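# Reseat the die set's upper plate on its pillars

## Task

Set the die set's upper plate back on its guide pillars with the bushes facing down, then bring it fully down. Neither die-set half may drop more than about a fingernail's width or come down hard, and the upper plate (gripped or free) must never slide that far down the pillars quicker than roughly a pen's length per second.

## Robot and tools

Robot: two UR-style arms, left_arm and right_arm, each ending in a four-finger hand with sixteen motors (left_arm has a left hand, the mirror of the right one). Base positions in the scene frame: left_arm (-0.046, +0.389, +0.031) m, right_arm (-0.022, -0.509, +0.031) m, both turned only slightly about z.

Frames. Scene frame: origin at table height halfway between the nominal bases, +z up, +x out over the table, left_arm on +y. Fixed cameras and the table use it. Reported hand poses, velocities and targets are in each arm's own base frame. Offsets you command run along the axes of that arm's current Hand target. Hand point axes (right hand): +z along straight fingers toward the tips, +x across the palm away from the thumb, palm face at y = -0.062; bending fingers first swing tips toward +y. On the left hand +x points toward the thumb. A rigid mast sits by the wrist on the palm side (x +0.05 to +0.10, z -0.16 to -0.11) and can strike things.

Row layout (used by execute_actions and move): 48 numbers, all in [-1, 1], always both arms. Order: left_arm dx, dy, dz, rx, ry, rz; then 16 left hand goals; left current_limit; left speed; then the same 24 for right_arm. Pose part: an offset, not a pose, from that arm's Hand target at the start of the action or move, along the Hand target's axes; 1.0 = 0.6 m or 180 degrees; rx, ry, rz form one rotation vector. All six at 0 re-requests the current Hand target. Hand motor order: index_mcp, index_abd, index_pip, index_dip, middle_mcp, middle_abd, middle_pip, middle_dip, ring_mcp, ring_abd, ring_pip, ring_dip, thumb_cmc, thumb_axl, thumb_mcp, thumb_ipl. These are absolute goal angles scaled between each hinge's two stops; moving toward -1 bends or closes. Straight values: _mcp +0.75, _abd 0.00, _pip +0.58, _dip +0.70, thumb_cmc +0.71, thumb_axl +0.68, thumb_mcp +0.23, thumb_ipl +0.17. A 0 is a real goal, so to keep a hand as is, resend its hand_goal, current_limit and speed. current_limit maps -1..+1 to 0..550 mA (floor 11 mA); speed sets motor set-point rate to (speed+1)/2 of 8.5 rad/s. Defaults at start: +0.4 and -0.6; last values persist.

Tools.
- execute_actions(actions, cameras): actions is a list of actions; each action is up to 15 rows, one per 1/30 s step, lasting 0.5 s (a short table repeats its last row). Every row's offset counts from the Hand target at the action's start, not from the previous row. Images arrive only for an empty actions list or when cameras names them.
- move(target, speed, blend, stop_force, zero, blocking, cameras): straight-line path per arm. target is one 48-number row or a list of up to 15 rows, every row an offset from the same starting Hand targets. speed in m/s, 0.002 to 3.6, default 0.25 (turns up to twice that in rad/s), one value or one per target. blend in m rounds corners in a list. stop_force 3 to 120 N, one value for both arms, ends an arm's path when its wrist senses that much resistance; not reliable for light touches or while the hand turns, and not allowed with blocking=false. zero (only with stop_force) re-zeros moving arms first. Max 10 s per move. It does not avoid obstacles or the other arm; keep paths away from an arm's own base.
- wait(seconds 0 to 10), stop(), zoom_image(camera, region [x0,y0,x1,y1], at most 504x504, on the newest image), zero_wrist_force(arm), read_manual(section), finished_scene(scene=1).
Cameras: cam_head_left, cam_head_right, cam_high, cam_left_wrist, cam_right_wrist, all 672x504.

Results. end_effector_position (m), end_effector_quat_wxyz, velocities, Hand target (last commanded pose after clipping; next offsets start here), Joint positions and torques, Wrist force and Wrist torque in hand axes (push from a surface reads as force into the arm), hand_goal, hand_measured, hand_current_ma, hand_state (moving, goal, blocked, overload), motor temperatures. A move adds a 'move:' line with its ending (done, off_target, moving, held, fault) and limits (paced = pose clipped, held = step withheld). done means within 3 mm and 2 degrees; it says nothing about contact. The hand often rests short of the Hand target; send the missing distance as a further offset.

Limits and hazards. Orientation commands are clipped to 32 degrees from the measured one each step. Joint load limits 138 N m for the three big joints and 25.7 N m for wrists; a net outside force near 150 N (±25) or a torque at the limit freezes that arm for 10 s. Arms are stiff: aiming past a firm contact can fault, and faster moves hit harder. A finger motor at 495 mA or more for 5 s shuts off for 10 s. Motors reaching 85 °C brake the arm 30 to 60 s; MOTOR HOT appears at 70 °C. A clearance check holds arm parts apart but not closing fingers; any clash or squeeze between the arms, including gripping the other hand, can fail the scene. Loose objects may be nudged now and then.

For this job: lift and place the upper plate gently, line its bushes over the pillars, and lower slowly (well under about 0.14 m/s) so neither half drops about 1 cm or lands hard. Never release a moving part, drop it, or leave anything off the table; the finished state must hold without the robot.

Each tool is called after "Request:" as a command line: name --argument value for each argument, lists and objects as JSON in quotes; but a table of rows of numbers goes row by row, as --pt "numbers of a row", without its own name.

## Session

Request:
execute_actions --actions '[]'

Scene clock: 0.00 s.
left_arm: end_effector_position=(+0.5152, +0.2551, +0.2127) hand_goal=(+0.754, +0.000, +0.576, +0.696, +0.754, +0.000, +0.576, +0.696, +0.754, +0.000, +0.576, +0.696, +0.714, +0.678, +0.226, +0.168) hand_measured=(+0.754, +0.000, +0.576, +0.696, +0.754, +0.000, +0.576, +0.696, +0.754, +0.000, +0.576, +0.696, +0.714, +0.678, +0.226, +0.168) hand_current_ma=(+0, +0, +0, +0, +0, +0, +0, +0, +0, +0, +0, +0, +0, +0, +0, +0) hand_state=(goal, goal, goal, goal, goal, goal, goal, goal, goal, goal, goal, goal, goal, goal, goal, goal) hand_current_limit=0.40 hand_speed=-0.60 end_effector_quat_wxyz=(+0.005, +0.509, +0.860, -0.018) | right_arm: end_effector_position=(+0.3786, +0.5192, +0.1421) hand_goal=(+0.754, +0.000, +0.576, +0.696, +0.754, +0.000, +0.576, +0.696, +0.754, +0.000, +0.576, +0.696, +0.714, +0.678, +0.226, +0.168) hand_measured=(+0.754, +0.000, +0.576, +0.696, +0.754, +0.000, +0.576, +0.696, +0.754, +0.000, +0.576, +0.696, +0.714, +0.678, +0.226, +0.168) hand_current_ma=(+0, +0, +0, +0, +0, +0, +0, +0, +0, +0, +0, +0, +0, +0, +0, +0) hand_state=(goal, goal, goal, goal, goal, goal, goal, goal, goal, goal, goal, goal, goal, goal, goal, goal) hand_current_limit=0.40 hand_speed=-0.60 end_effector_quat_wxyz=(-0.128, +0.185, +0.965, -0.134)
Joint positions: left_arm=[3.833 -1.6 -1.905 -1.237 1.55 0.189] | right_arm=[0.688 -1.175 1.519 -1.543 -1.546 -0.508]
Joint velocities: within noise
Joint torques (N m): no reading
Motor temperatures (°C): left_arm=[45 33 32 45 50 44] | right_arm=[34 36 42 44 45 40]
Wrist force (N): no reading
Wrist torque (N m): no reading
Wrist force, peak (N): no reading
Hand target: left_arm +0.5152, +0.2551, +0.2127; +0.005, +0.509, +0.860, -0.018 | right_arm +0.3786, +0.5192, +0.1421; -0.128, +0.185, +0.965, -0.134

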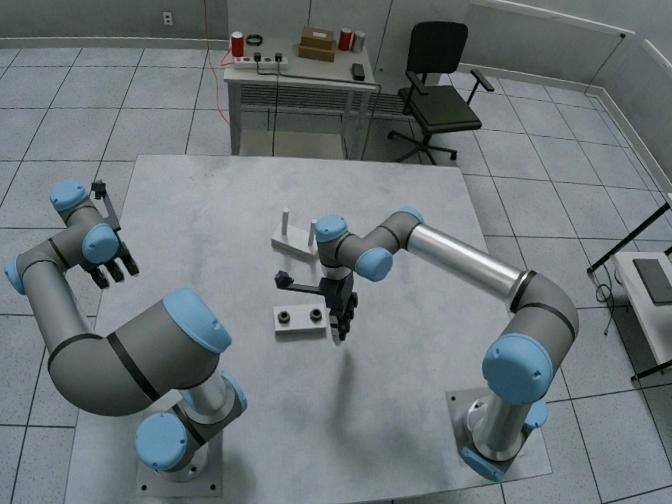

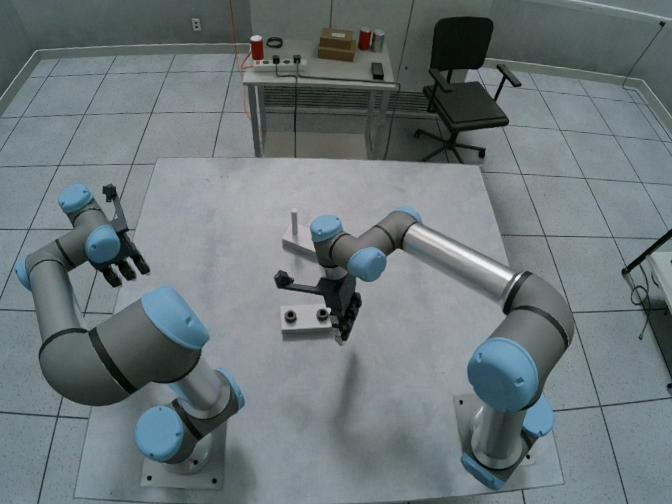

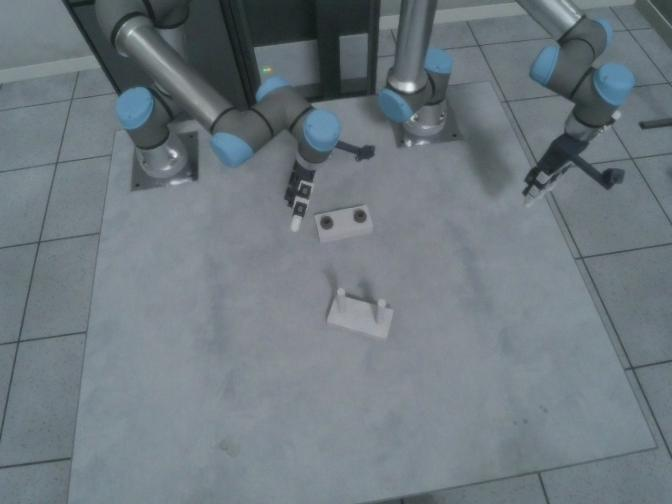

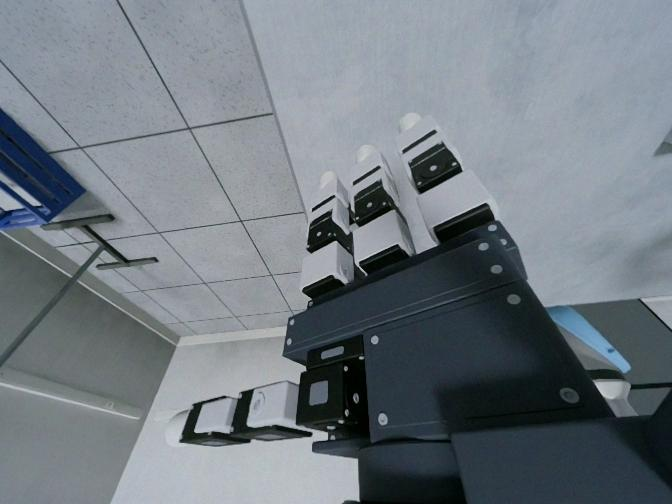

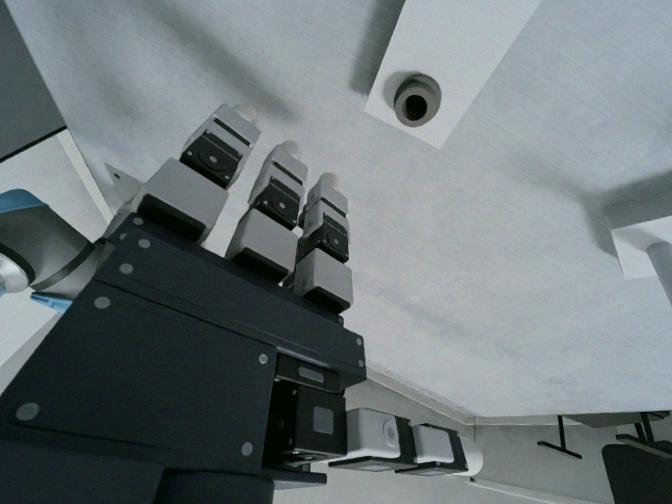

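Request:
zoom_image --camera "cam_high" --region '[270, 140, 440, 360]'

Request:
zoom_image --camera "cam_head_left" --region '[240, 180, 400, 370]'

Request:
zoom_image --camera "cam_head_right" --region '[240, 180, 400, 370]'

Request:
zoom_image --camera "cam_right_wrist" --region '[330, 0, 672, 300]'

Scaled by 2.291 from the camera's 672x504 image, which has a finer 960x720 frame.

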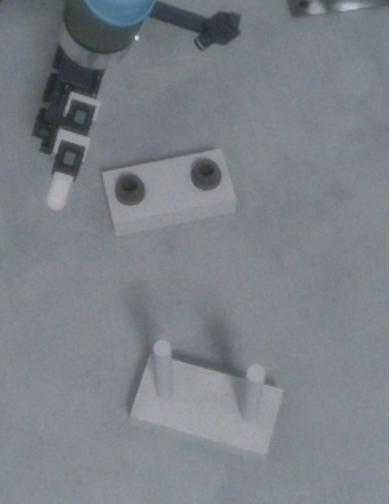

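Scaled by 2.653 from the camera's 672x504 image, which has a finer 960x720 frame.

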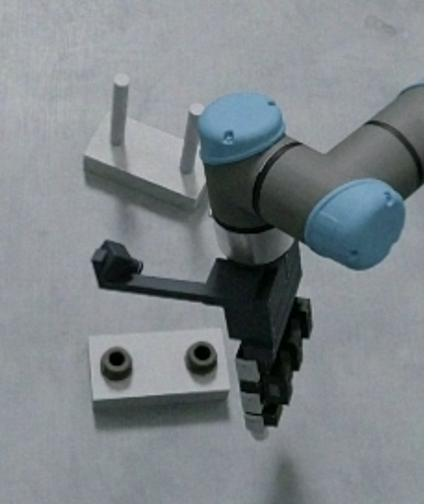

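Scaled by 2.653 from the camera's 672x504 image, which has a finer 960x720 frame.

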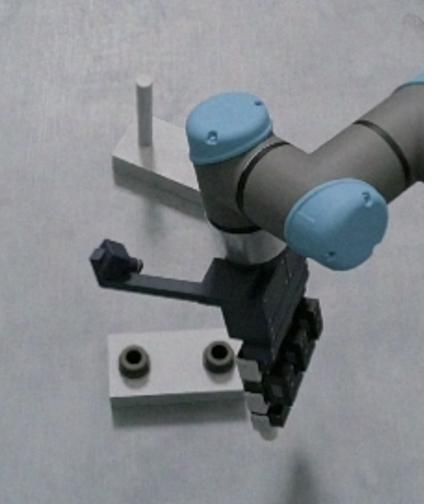

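Scaled by 1.474 from the camera's 672x504 image, which has a finer 960x720 frame.

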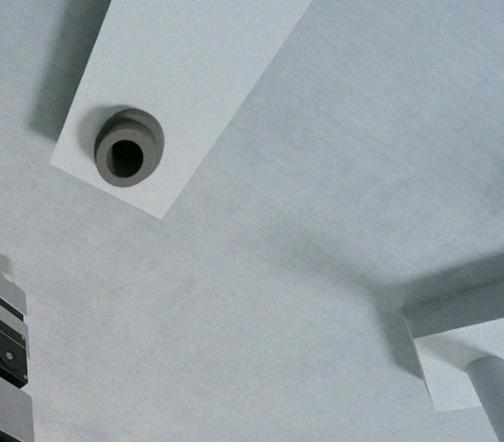

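Request:
move --pt "0 0 0 0 0 0 0.754 0 0.576 0.696 0.754 0 0.576 0.696 0.754 0 0.576 0.696 0.714 0.678 0.226 0.168 0.4 -0.6 0.0493 -0.0765 -0.2328 0 0 0 0.754 0 0.576 0.696 0.89 0 0.576 0.696 0.89 0 0.576 0.696 0.714 0.678 0.226 0.168 0.4 -0.6" --pt "0 0 0 0 0 0 0.754 0 0.576 0.696 0.754 0 0.576 0.696 0.754 0 0.576 0.696 0.714 0.678 0.226 0.168 0.4 -0.6 0.0578 0.0397 -0.2833 0.2627 -0.5071 -0.4208 0.754 0 0.576 0.696 0.89 0 0.576 0.696 0.89 0 0.576 0.696 0.714 0.678 0.226 0.168 0.4 -0.6" --blend '[0.03, 0]' --speed 0.5 --cameras '["all"]'

Scene clock: 166.30 s.
left_arm: end_effector_position=(+0.5152, +0.2551, +0.2127) hand_goal=(+0.754, +0.000, +0.576, +0.696, +0.754, +0.000, +0.576, +0.696, +0.754, +0.000, +0.576, +0.696, +0.714, +0.678, +0.226, +0.168) hand_measured=(+0.754, +0.000, +0.576, +0.696, +0.754, +0.000, +0.576, +0.696, +0.754, +0.000, +0.576, +0.696, +0.714, +0.678, +0.224, +0.168) hand_current_ma=(-1, +0, +0, +0, -1, +0, +0, +0, -1, +0, +0, +0, +0, +0, -3, +0) hand_state=(goal, goal, goal, goal, goal, goal, goal, goal, goal, goal, goal, goal, goal, goal, goal, goal) hand_current_limit=0.40 hand_speed=-0.60 end_effector_quat_wxyz=(+0.005, +0.509, +0.860, -0.018) | right_arm: end_effector_position=(+0.4015, +0.5791, +0.2994) hand_goal=(+0.754, +0.000, +0.576, +0.696, +0.890, +0.000, +0.576, +0.696, +0.890, +0.000, +0.576, +0.696, +0.714, +0.678, +0.226, +0.168) hand_measured=(+0.744, +0.000, +0.576, +0.696, +0.880, +0.000, +0.576, +0.696, +0.878, +0.000, +0.576, +0.696, +0.706, +0.678, +0.224, +0.168) hand_current_ma=(-7, +0, +0, +0, -8, +0, +0, +0, -10, +0, +0, +0, -5, +0, -1, +0) hand_state=(goal, goal, goal, goal, goal, goal, goal, goal, goal, goal, goal, goal, goal, goal, goal, goal) hand_current_limit=0.40 hand_speed=-0.60 end_effector_quat_wxyz=(+0.360, -0.476, +0.680, -0.426)
Joint positions: left_arm=[3.833 -1.6 -1.905 -1.237 1.55 0.189] | right_arm=[1.008 -1.143 1.524 -2.584 -2.654 -2.172]
Joint torques (N m): left_arm=[0.15 26.1 21.89 2.7 -0.15 0.27] | right_arm=[1.66 -47.03 -34.26 -2.51 -3.08 0.66]
Wrist force (N): left_arm=[0.3 0.0 0.3] | right_arm=[0.2 0.6 0.4]
Wrist torque (N m): left_arm=[-0.03 -0.02 0.03] | right_arm=[0.27 -0.06 0.09]
Wrist force, peak (N): left_arm=[0.2 0.1 0.6] | right_arm=[0.6 -4.2 -1.8]
Hand target: left_arm +0.5152, +0.2551, +0.2127; +0.005, +0.509, +0.860, -0.018 | right_arm +0.4015, +0.5791, +0.2995; +0.360, -0.475, +0.680, -0.426 (not the last commanded pose)
Off the commanded pose: left_arm 0.000 m, 0 deg | right_arm 0.012 m, 19 deg.
move: held (right_arm; a check stopped the path); path passed 1 of 2 targets; limits=held
pose unreachable (right arm): on one or more control steps of this call, first in action 0 (counted from 0), this arm could not follow its commanded pose, so it was not sent that pose on those steps. It may still have moved: this result reports where it is.
cause: moving toward the commanded pose would bring two parts of the arm too close to each other (joints 4 (wrist 1) to 6 (wrist 3) lie between them).

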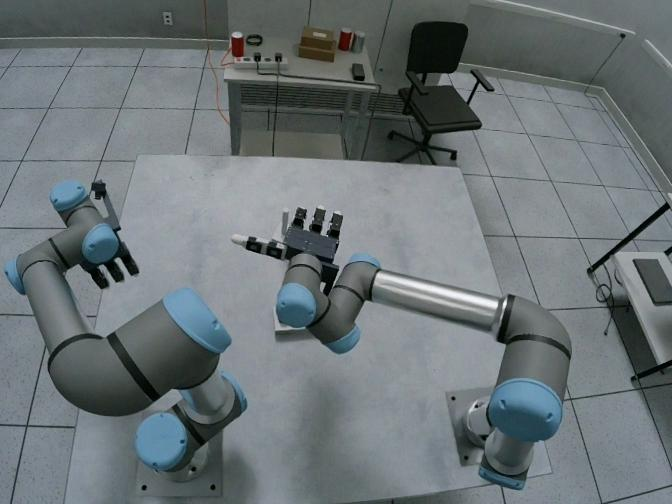

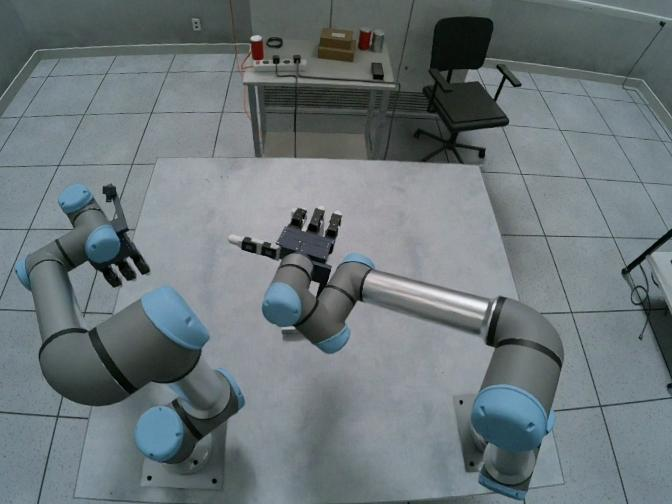

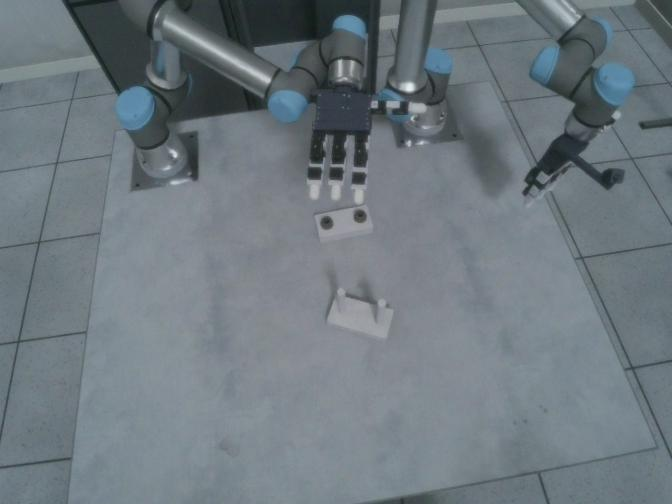

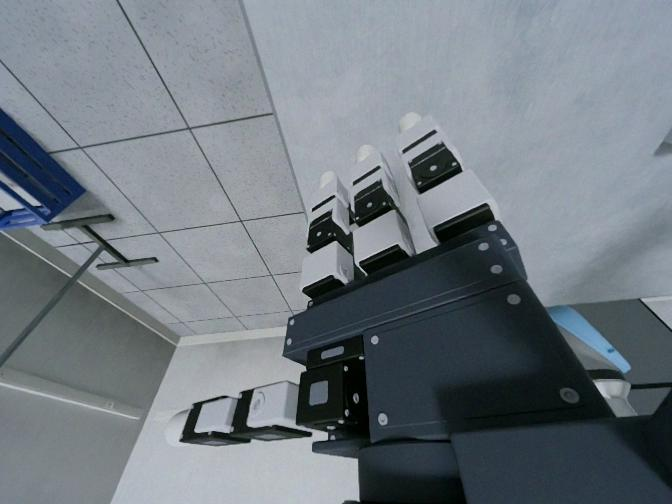

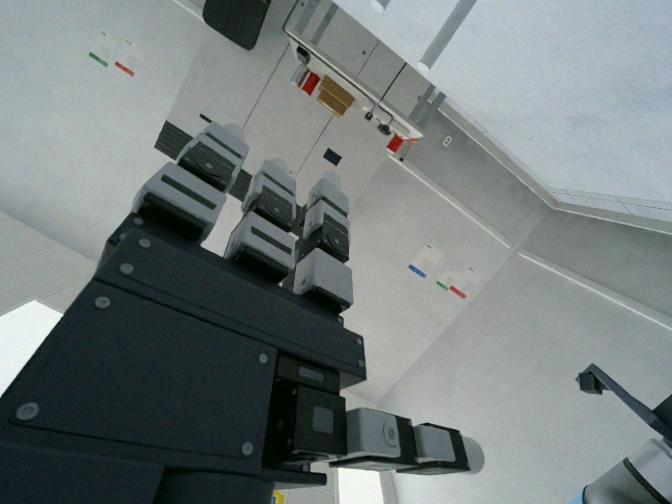

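Request:
move --target '[0,0,0,0,0,0, 0.754,0,0.576,0.696,0.754,0,0.576,0.696,0.754,0,0.576,0.696,0.714,0.678,0.226,0.168,0.4,-0.6, 0.466,-0.2149,0.0679,-0.2233,0.431,0.3577, 0.754,0,0.576,0.696,0.89,0,0.576,0.696,0.89,0,0.576,0.696,0.714,0.678,0.226,0.168,0.4,-0.6]' --speed 0.5

Request:
move --pt "-0.2972 -0.1655 -0.1875 0.0365 -0.1585 -0.2031 0.548 0 -0.27 0.739 0.89 0 0.576 0.696 0.89 0 0.576 0.696 -0.514 0.677 0.169 0.222 0.4 -0.6 0 0 0 0 0 0 0.754 0 0.576 0.696 0.89 0 0.576 0.696 0.89 0 0.576 0.696 0.714 0.678 0.226 0.168 0.4 -0.6" --pt "-0.8548 -0.6503 -0.193 0.1216 -0.5283 -0.6769 0.548 0 -0.27 0.739 0.89 0 0.576 0.696 0.89 0 0.576 0.696 -0.514 0.677 0.169 0.222 0.4 -0.6 0 0 0 0 0 0 0.754 0 0.576 0.696 0.89 0 0.576 0.696 0.89 0 0.576 0.696 0.714 0.678 0.226 0.168 0.4 -0.6" --blend '[0.03,0]' --speed 0.4 --cameras '["all"]'

Scene clock: 188.67 s.
left_arm: end_effector_position=(+0.5152, +0.2551, +0.2127) hand_goal=(+0.754, +0.000, +0.576, +0.696, +0.754, +0.000, +0.576, +0.696, +0.754, +0.000, +0.576, +0.696, +0.714, +0.678, +0.226, +0.168) hand_measured=(+0.754, +0.000, +0.576, +0.696, +0.754, +0.000, +0.576, +0.696, +0.754, +0.000, +0.576, +0.696, +0.714, +0.678, +0.224, +0.168) hand_current_ma=(-1, +0, +0, +0, -1, +0, +0, +0, -1, +0, +0, +0, +0, +0, -3, +0) hand_state=(goal, goal, goal, goal, goal, goal, goal, goal, goal, goal, goal, goal, goal, goal, goal, goal) hand_current_limit=0.40 hand_speed=-0.60 end_effector_quat_wxyz=(+0.005, +0.509, +0.860, -0.018) | right_arm: end_effector_position=(+0.4011, +0.2789, +0.3792) hand_goal=(+0.754, +0.000, +0.576, +0.696, +0.890, +0.000, +0.576, +0.696, +0.890, +0.000, +0.576, +0.696, +0.714, +0.678, +0.226, +0.168) hand_measured=(+0.744, +0.000, +0.576, +0.696, +0.880, +0.000, +0.576, +0.696, +0.878, +0.000, +0.576, +0.696, +0.708, +0.678, +0.224, +0.168) hand_current_ma=(-7, +0, +0, +0, -8, +0, +0, +0, -10, +0, +0, +0, -3, +0, -1, +0) hand_state=(goal, goal, goal, goal, goal, goal, goal, goal, goal, goal, goal, goal, goal, goal, goal, goal) hand_current_limit=0.40 hand_speed=-0.60 end_effector_quat_wxyz=(-0.122, +0.189, +0.963, -0.147)
Joint positions: left_arm=[3.833 -1.6 -1.905 -1.237 1.55 0.189] | right_arm=[0.295 -1.571 1.387 -1.03 -1.713 -0.863]
Joint torques (N m): left_arm=[-0.16 25.41 21.21 2.93 0.04 0.39] | right_arm=[-7.98 -11.38 -22.4 -1.38 1.02 -0.85]
Wrist force (N): left_arm=[0.1 -0.2 0.0] | right_arm=[0.1 0.1 -0.2]
Wrist torque (N m): left_arm=[-0.02 -0.01 0.02] | right_arm=[0.07 -0.07 0.02]
Wrist force, peak (N): left_arm=[0.4 -0.1 0.5] | right_arm=[-1.0 1.1 0.3]
Hand target: left_arm +0.5152, +0.2551, +0.2127; +0.005, +0.509, +0.860, -0.018 | right_arm +0.4012, +0.2789, +0.3792; -0.122, +0.189, +0.963, -0.147
Off the commanded pose: left_arm 0.000 m, 0 deg | right_arm 0.000 m, 0 deg.
move: done

Scene clock: 192.63 s.
left_arm: end_effector_position=(+0.4213, -0.3777, +0.3516) hand_goal=(+0.548, +0.000, -0.270, +0.740, +0.890, +0.000, +0.576, +0.696, +0.890, +0.000, +0.576, +0.696, -0.514, +0.678, +0.170, +0.222) hand_measured=(+0.544, +0.000, -0.268, +0.738, +0.882, +0.000, +0.576, +0.696, +0.880, +0.000, +0.576, +0.696, -0.512, +0.678, +0.168, +0.220) hand_current_ma=(-5, +0, +2, -2, -11, +0, +0, +0, -13, +0, +0, +0, +1, +0, -3, -2) hand_state=(goal, goal, goal, goal, goal, goal, goal, goal, goal, goal, goal, goal, goal, goal, goal, goal) hand_current_limit=0.40 hand_speed=-0.60 end_effector_quat_wxyz=(-0.431, +0.561, -0.562, +0.429) | right_arm: end_effector_position=(+0.4012, +0.2789, +0.3792) hand_goal=(+0.754, +0.000, +0.576, +0.696, +0.890, +0.000, +0.576, +0.696, +0.890, +0.000, +0.576, +0.696, +0.714, +0.678, +0.226, +0.168) hand_measured=(+0.744, +0.000, +0.576, +0.696, +0.880, +0.000, +0.576, +0.696, +0.878, +0.000, +0.576, +0.696, +0.708, +0.678, +0.224, +0.168) hand_current_ma=(-7, +0, +0, +0, -8, +0, +0, +0, -10, +0, +0, +0, -3, +0, -1, +0) hand_state=(goal, goal, goal, goal, goal, goal, goal, goal, goal, goal, goal, goal, goal, goal, goal, goal) hand_current_limit=0.40 hand_speed=-0.60 end_effector_quat_wxyz=(-0.122, +0.189, +0.963, -0.147)
Joint positions: left_arm=[2.452 -1.617 -2.022 0.16 2.234 -3.352] | right_arm=[0.295 -1.57 1.387 -1.029 -1.713 -0.863]
Joint torques (N m): left_arm=[-10.92 22.35 24.14 5.02 2.26 -2.18] | right_arm=[-9.75 -12.07 -34.85 -0.78 1.6 1.64]
Wrist force (N): left_arm=[-0.3 -1.8 2.1] | right_arm=[0.2 0.1 -0.1]
Wrist torque (N m): left_arm=[0.05 0.04 -0.29] | right_arm=[0.07 -0.10 0.04]
Wrist force, peak (N): left_arm=[-0.1 -2.2 2.3] | right_arm=[0.3 0.1 -0.4]
Hand target: left_arm +0.4213, -0.3778, +0.3517; -0.431, +0.561, -0.562, +0.429 | right_arm +0.4012, +0.2789, +0.3792; -0.122, +0.189, +0.963, -0.147
Off the commanded pose: left_arm 0.000 m, 0 deg | right_arm 0.000 m, 0 deg.
move: done

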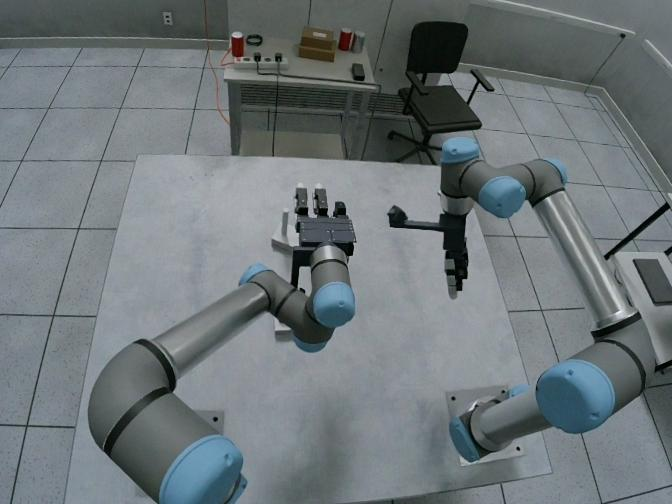

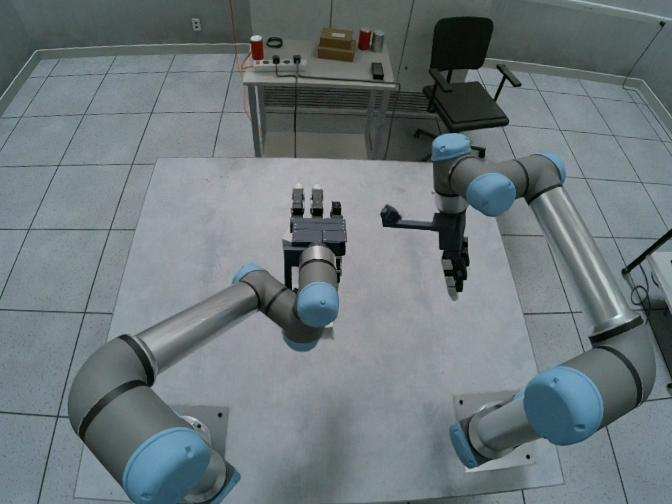

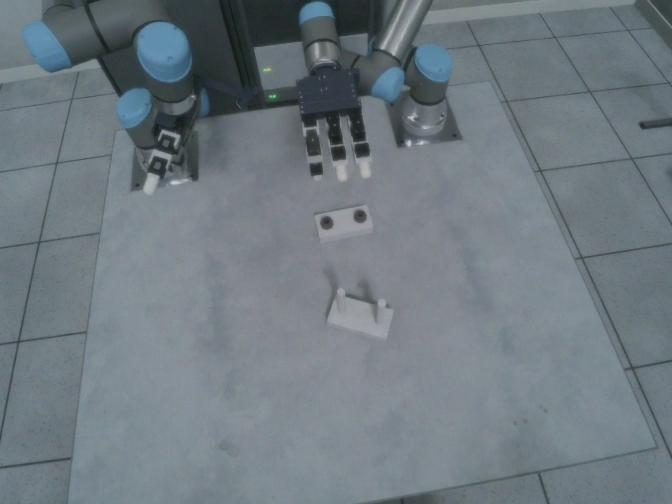

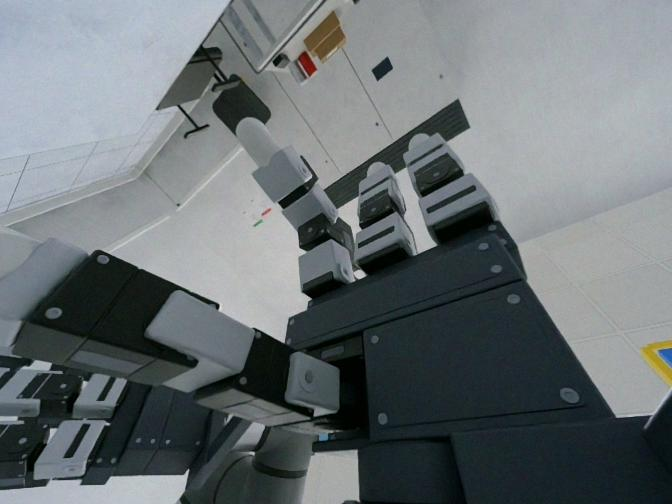

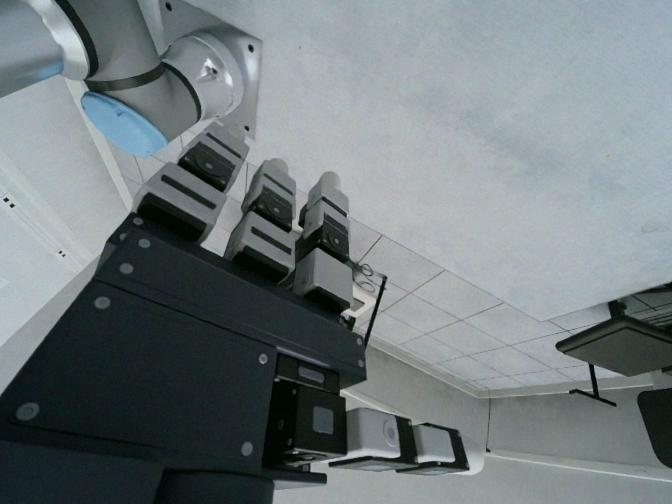

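Request:
move --target '[0,0.322,0.0863,0,0,0, 0.548,0,-0.27,0.739,0.89,0,0.576,0.696,0.89,0,0.576,0.696,-0.514,0.677,0.169,0.222,0.4,-0.6, 0,0,0,0,0,0, 0.754,0,0.576,0.696,0.89,0,0.576,0.696,0.89,0,0.576,0.696,0.714,0.678,0.226,0.168,0.4,-0.6]' --speed 0.3 --cameras '["all"]'

Request:
zoom_image --camera "cam_high" --region '[270, 110, 430, 270]'

Request:
zoom_image --camera "cam_head_left" --region '[240, 190, 400, 350]'

Request:
zoom_image --camera "cam_head_right" --region '[240, 190, 400, 350]'

Scene clock: 198.17 s.
left_arm: end_effector_position=(+0.4208, -0.3774, +0.1517) hand_goal=(+0.548, +0.000, -0.270, +0.740, +0.890, +0.000, +0.576, +0.696, +0.890, +0.000, +0.576, +0.696, -0.514, +0.678, +0.170, +0.222) hand_measured=(+0.542, +0.000, -0.268, +0.738, +0.882, +0.000, +0.576, +0.696, +0.880, +0.000, +0.576, +0.696, -0.512, +0.678, +0.168, +0.220) hand_current_ma=(-7, +0, +2, -2, -12, +0, +0, +0, -14, +0, +0, +0, +1, +0, -3, -2) hand_state=(goal, goal, goal, goal, goal, goal, goal, goal, goal, goal, goal, goal, goal, goal, goal, goal) hand_current_limit=0.40 hand_speed=-0.60 end_effector_quat_wxyz=(-0.431, +0.561, -0.562, +0.429) | right_arm: end_effector_position=(+0.4012, +0.2789, +0.3792) hand_goal=(+0.754, +0.000, +0.576, +0.696, +0.890, +0.000, +0.576, +0.696, +0.890, +0.000, +0.576, +0.696, +0.714, +0.678, +0.226, +0.168) hand_measured=(+0.744, +0.000, +0.576, +0.696, +0.880, +0.000, +0.576, +0.696, +0.878, +0.000, +0.576, +0.696, +0.708, +0.678, +0.224, +0.168) hand_current_ma=(-7, +0, +0, +0, -8, +0, +0, +0, -10, +0, +0, +0, -3, +0, -1, +0) hand_state=(goal, goal, goal, goal, goal, goal, goal, goal, goal, goal, goal, goal, goal, goal, goal, goal) hand_current_limit=0.40 hand_speed=-0.60 end_effector_quat_wxyz=(-0.122, +0.189, +0.963, -0.147)
Joint positions: left_arm=[2.452 -2.011 -2.217 0.748 2.234 -3.352] | right_arm=[0.295 -1.57 1.387 -1.029 -1.713 -0.863]
Joint torques (N m): left_arm=[-10.75 22.88 6.15 4.95 1.96 -1.94] | right_arm=[-9.28 -11.4 -34.6 -0.81 1.61 1.56]
Wrist force (N): left_arm=[-0.3 -1.5 2.2] | right_arm=[0.0 0.0 -0.1]
Wrist torque (N m): left_arm=[0.08 0.03 -0.28] | right_arm=[0.04 -0.07 0.01]
Wrist force, peak (N): left_arm=[-0.1 -4.6 1.3] | right_arm=[0.4 0.2 -0.2]
Hand target: left_arm +0.4208, -0.3774, +0.1516; -0.431, +0.561, -0.562, +0.429 | right_arm +0.4012, +0.2789, +0.3792; -0.122, +0.189, +0.963, -0.147
Off the commanded pose: left_arm 0.000 m, 0 deg | right_arm 0.000 m, 0 deg.
move: done

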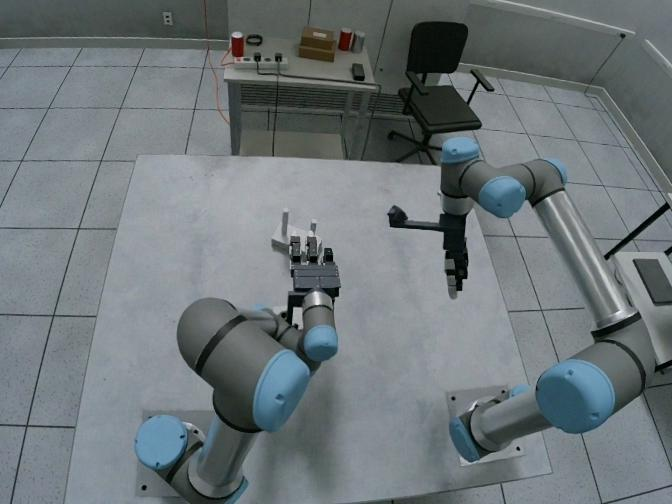

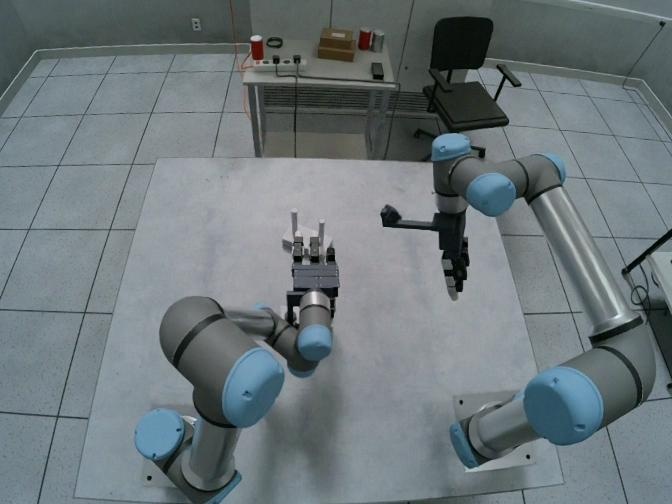

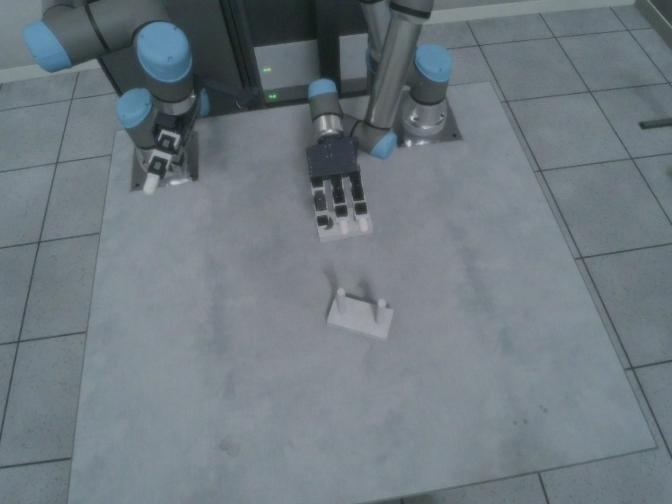

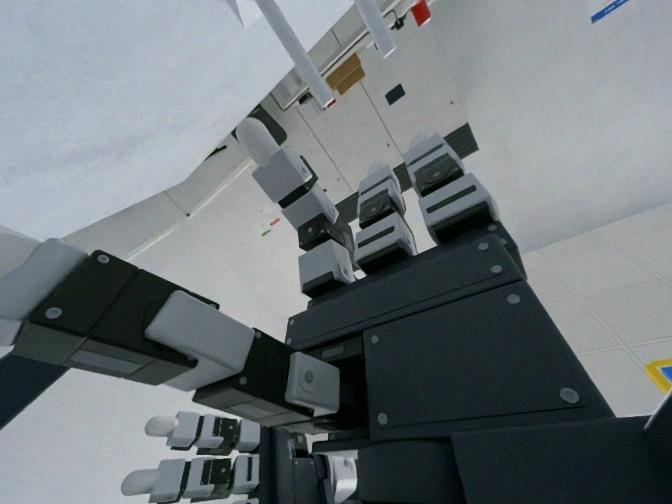

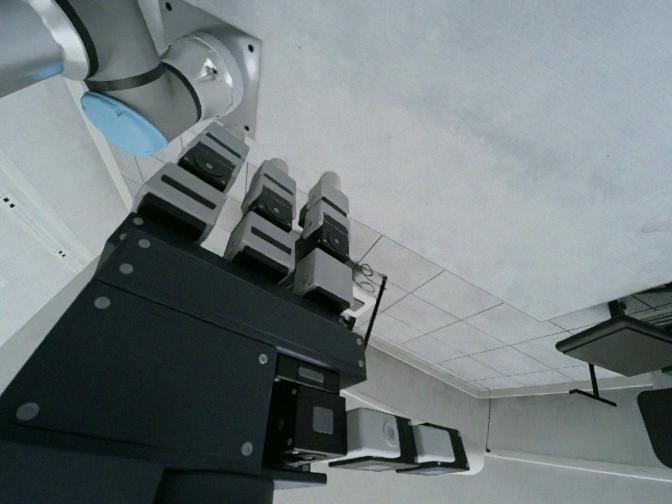

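Scaled by 3.150 from the camera's 672x504 image, which has a finer 960x720 frame.

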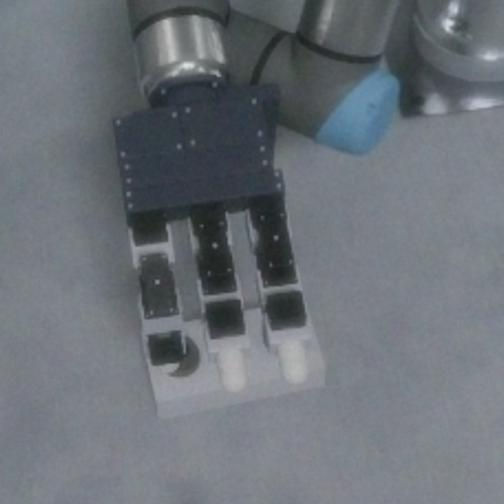

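Scaled by 3.150 from the camera's 672x504 image, which has a finer 960x720 frame.

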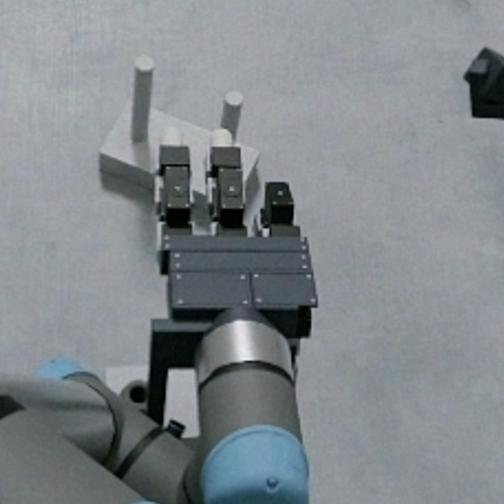

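Scaled by 3.150 from the camera's 672x504 image, which has a finer 960x720 frame.

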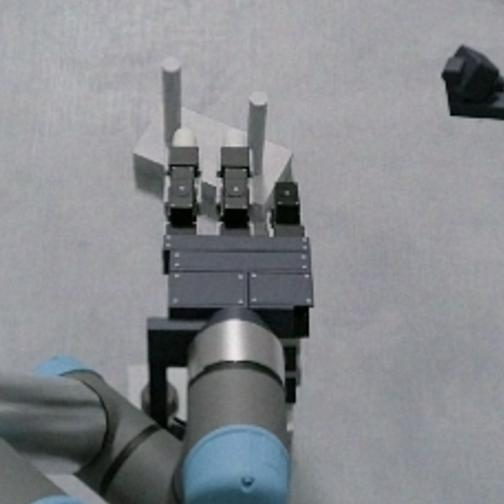

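Request:
move --target '[0,0.140,0.0375,0,0,0, 0.548,0,-0.27,0.739,0.89,0,0.576,0.696,0.89,0,0.576,0.696,-0.514,0.677,0.169,0.222,0.4,-0.6, 0,0,0,0,0,0, 0.754,0,0.576,0.696,0.89,0,0.576,0.696,0.89,0,0.576,0.696,0.714,0.678,0.226,0.168,0.4,-0.6]' --speed 0.2 --cameras '["cam_left_wrist","cam_high","cam_head_left","cam_head_right"]'

Request:
zoom_image --camera "cam_high" --region '[290, 150, 410, 250]'

Request:
zoom_image --camera "cam_head_left" --region '[250, 230, 370, 350]'

Request:
zoom_image --camera "cam_left_wrist" --region '[0, 0, 340, 400]'

Scene clock: 226.97 s.
left_arm: end_effector_position=(+0.4205, -0.3772, +0.0647) hand_goal=(+0.548, +0.000, -0.270, +0.740, +0.890, +0.000, +0.576, +0.696, +0.890, +0.000, +0.576, +0.696, -0.514, +0.678, +0.170, +0.222) hand_measured=(+0.542, +0.000, -0.268, +0.738, +0.882, +0.000, +0.576, +0.696, +0.880, +0.000, +0.576, +0.696, -0.512, +0.678, +0.168, +0.220) hand_current_ma=(-7, +0, +2, -2, -12, +0, +0, +0, -14, +0, +0, +0, +1, +0, -3, -2) hand_state=(goal, goal, goal, goal, goal, goal, goal, goal, goal, goal, goal, goal, goal, goal, goal, goal) hand_current_limit=0.40 hand_speed=-0.60 end_effector_quat_wxyz=(-0.431, +0.561, -0.562, +0.429) | right_arm: end_effector_position=(+0.4012, +0.2789, +0.3792) hand_goal=(+0.754, +0.000, +0.576, +0.696, +0.890, +0.000, +0.576, +0.696, +0.890, +0.000, +0.576, +0.696, +0.714, +0.678, +0.226, +0.168) hand_measured=(+0.744, +0.000, +0.576, +0.696, +0.880, +0.000, +0.576, +0.696, +0.878, +0.000, +0.576, +0.696, +0.708, +0.678, +0.224, +0.168) hand_current_ma=(-7, +0, +0, +0, -8, +0, +0, +0, -10, +0, +0, +0, -3, +0, -1, +0) hand_state=(goal, goal, goal, goal, goal, goal, goal, goal, goal, goal, goal, goal, goal, goal, goal, goal) hand_current_limit=0.40 hand_speed=-0.60 end_effector_quat_wxyz=(-0.122, +0.189, +0.963, -0.147)
Joint positions: left_arm=[2.452 -2.251 -2.214 0.985 2.234 -3.352] | right_arm=[0.295 -1.57 1.387 -1.029 -1.713 -0.863]
Joint torques (N m): left_arm=[4.7 26.15 2.36 4.54 1.21 0.57] | right_arm=[-9.53 -12.26 -34.06 -0.77 1.5 1.7]
Wrist force (N): left_arm=[-0.3 -1.7 2.4] | right_arm=[0.2 -0.1 -0.1]
Wrist torque (N m): left_arm=[0.04 0.04 -0.28] | right_arm=[0.03 -0.09 0.03]
Wrist force, peak (N): left_arm=[-0.3 -4.1 1.6] | right_arm=[0.1 -0.2 -0.4]
Hand target: left_arm +0.4205, -0.3772, +0.0647; -0.431, +0.561, -0.562, +0.429 | right_arm +0.4012, +0.2789, +0.3792; -0.122, +0.189, +0.963, -0.147
Off the commanded pose: left_arm 0.000 m, 0 deg | right_arm 0.000 m, 0 deg.
move: done
Images, in order (width x height): cam_head_left 672x504, cam_head_right 672x504, cam_high 672x504, cam_left_wrist 672x504.

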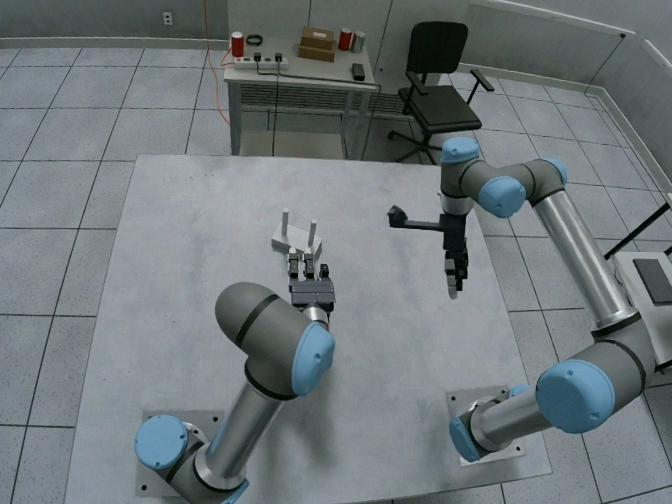

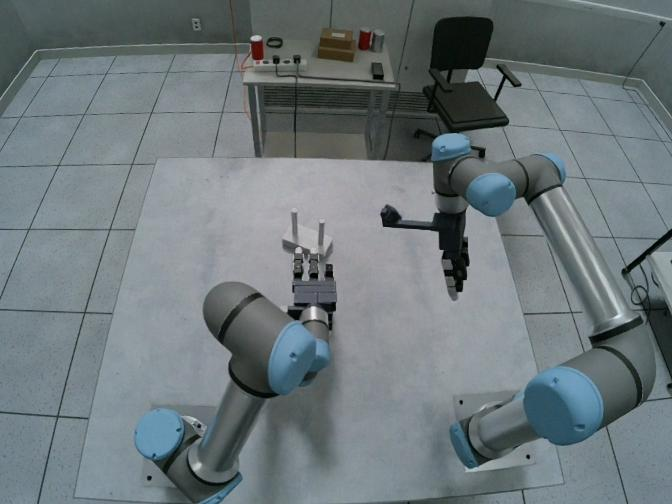

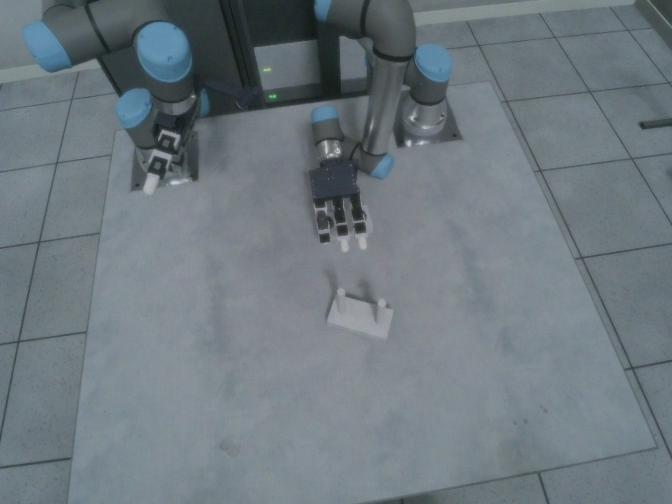

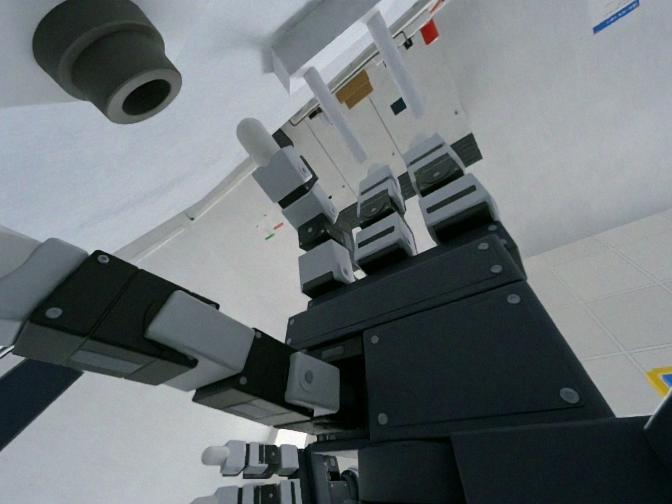

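Scaled by 4.200 from the camera's 672x504 image, which has a finer 960x720 frame.

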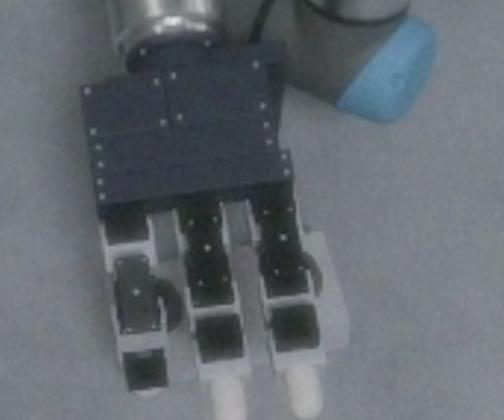

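Scaled by 4.200 from the camera's 672x504 image, which has a finer 960x720 frame.

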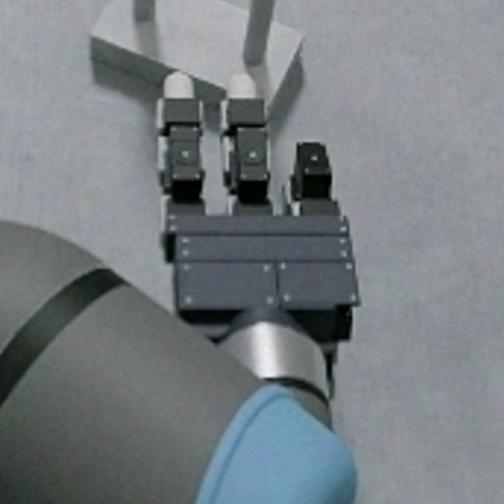

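Scaled by 1.260 from the camera's 672x504 image, which has a finer 960x720 frame.

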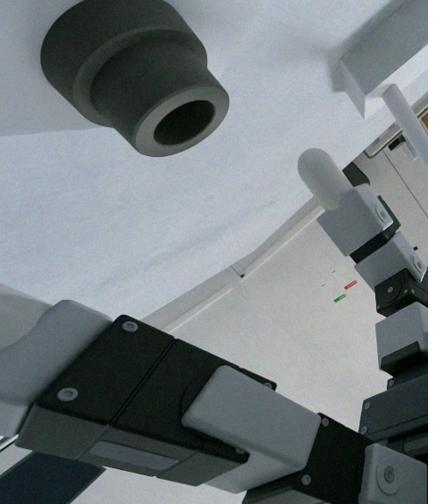

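Request:
move --target '[0.0083,0.0483,0.0129,0,-0.0086,-0.0023, 0.548,0,-0.27,0.739,0.89,0,0.576,0.696,0.89,0,0.576,0.696,-0.514,0.677,0.169,0.222,0.4,-0.6, 0,0,0,0,0,0, 0.754,0,0.576,0.696,0.89,0,0.576,0.696,0.89,0,0.576,0.696,0.714,0.678,0.226,0.168,0.4,-0.6]' --speed 0.05 --stop_force 6 --cameras '["cam_left_wrist","cam_high"]'

Request:
zoom_image --camera "cam_left_wrist" --region '[0, 0, 340, 400]'

Request:
zoom_image --camera "cam_high" --region '[290, 150, 410, 250]'

Scene clock: 243.17 s.
left_arm: end_effector_position=(+0.4204, -0.3821, +0.0347) hand_goal=(+0.548, +0.000, -0.270, +0.740, +0.890, +0.000, +0.576, +0.696, +0.890, +0.000, +0.576, +0.696, -0.514, +0.678, +0.170, +0.222) hand_measured=(+0.542, +0.000, -0.268, +0.738, +0.882, +0.000, +0.576, +0.696, +0.880, +0.000, +0.576, +0.696, -0.512, +0.678, +0.168, +0.220) hand_current_ma=(-7, +0, +2, -2, -12, +0, +0, +0, -14, +0, +0, +0, +1, +0, -3, -2) hand_state=(goal, goal, goal, goal, goal, goal, goal, goal, goal, goal, goal, goal, goal, goal, goal, goal) hand_current_limit=0.40 hand_speed=-0.60 end_effector_quat_wxyz=(-0.437, +0.569, -0.554, +0.423) | right_arm: end_effector_position=(+0.4012, +0.2789, +0.3792) hand_goal=(+0.754, +0.000, +0.576, +0.696, +0.890, +0.000, +0.576, +0.696, +0.890, +0.000, +0.576, +0.696, +0.714, +0.678, +0.226, +0.168) hand_measured=(+0.744, +0.000, +0.576, +0.696, +0.880, +0.000, +0.576, +0.696, +0.878, +0.000, +0.576, +0.696, +0.708, +0.678, +0.224, +0.168) hand_current_ma=(-7, +0, +0, +0, -8, +0, +0, +0, -10, +0, +0, +0, -3, +0, -1, +0) hand_state=(goal, goal, goal, goal, goal, goal, goal, goal, goal, goal, goal, goal, goal, goal, goal, goal) hand_current_limit=0.40 hand_speed=-0.60 end_effector_quat_wxyz=(-0.122, +0.189, +0.963, -0.147)
Joint positions: left_arm=[2.431 -2.339 -2.178 1.025 2.28 -3.374] | right_arm=[0.295 -1.57 1.387 -1.029 -1.713 -0.863]
Joint torques (N m): left_arm=[11.03 51.02 0.67 0.16 -1.15 2.75] | right_arm=[-9.18 -11.8 -34.13 -0.68 1.48 1.66]
Wrist force (N): left_arm=[-0.3 -2.0 2.1] | right_arm=[-0.1 0.0 0.1]
Wrist torque (N m): left_arm=[0.02 0.04 -0.19] | right_arm=[0.04 -0.06 0.01]
Wrist force, peak (N): left_arm=[-0.3 -2.2 2.3] | right_arm=[0.5 0.0 0.1]
Hand target: left_arm +0.4204, -0.3821, +0.0347; -0.437, +0.569, -0.554, +0.423 | right_arm +0.4012, +0.2789, +0.3792; -0.122, +0.189, +0.963, -0.147
Off the commanded pose: left_arm 0.000 m, 0 deg | right_arm 0.000 m, 0 deg.
move: done
Images, in order (width x height): cam_high 672x504, cam_left_wrist 672x504.

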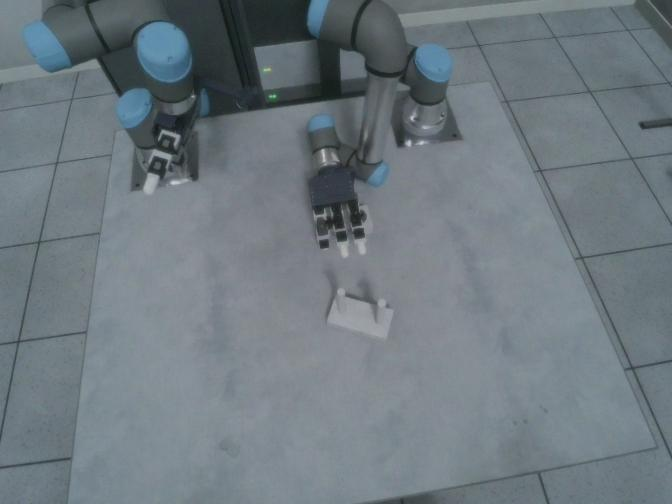

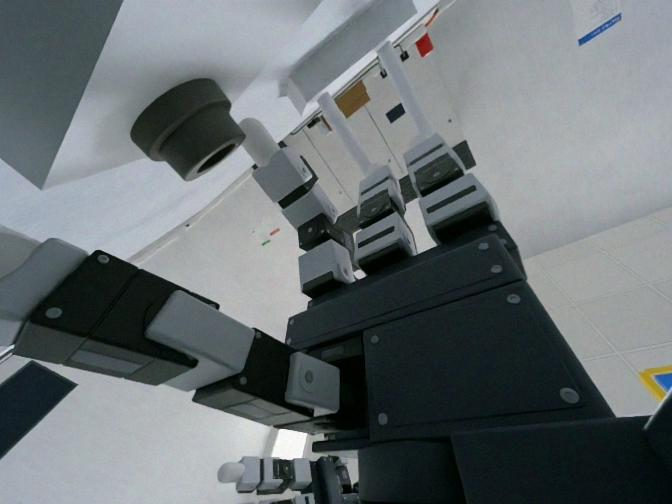

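Scaled by 1.260 from the camera's 672x504 image, which has a finer 960x720 frame.

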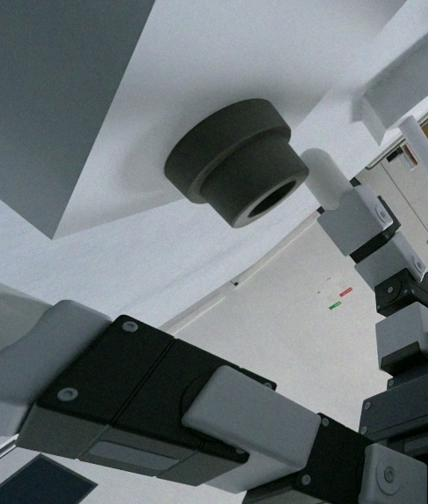

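Scaled by 4.200 from the camera's 672x504 image, which has a finer 960x720 frame.

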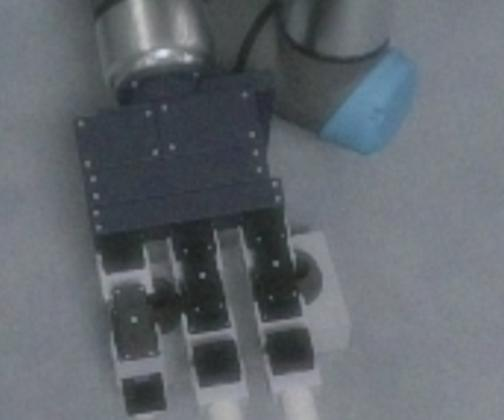

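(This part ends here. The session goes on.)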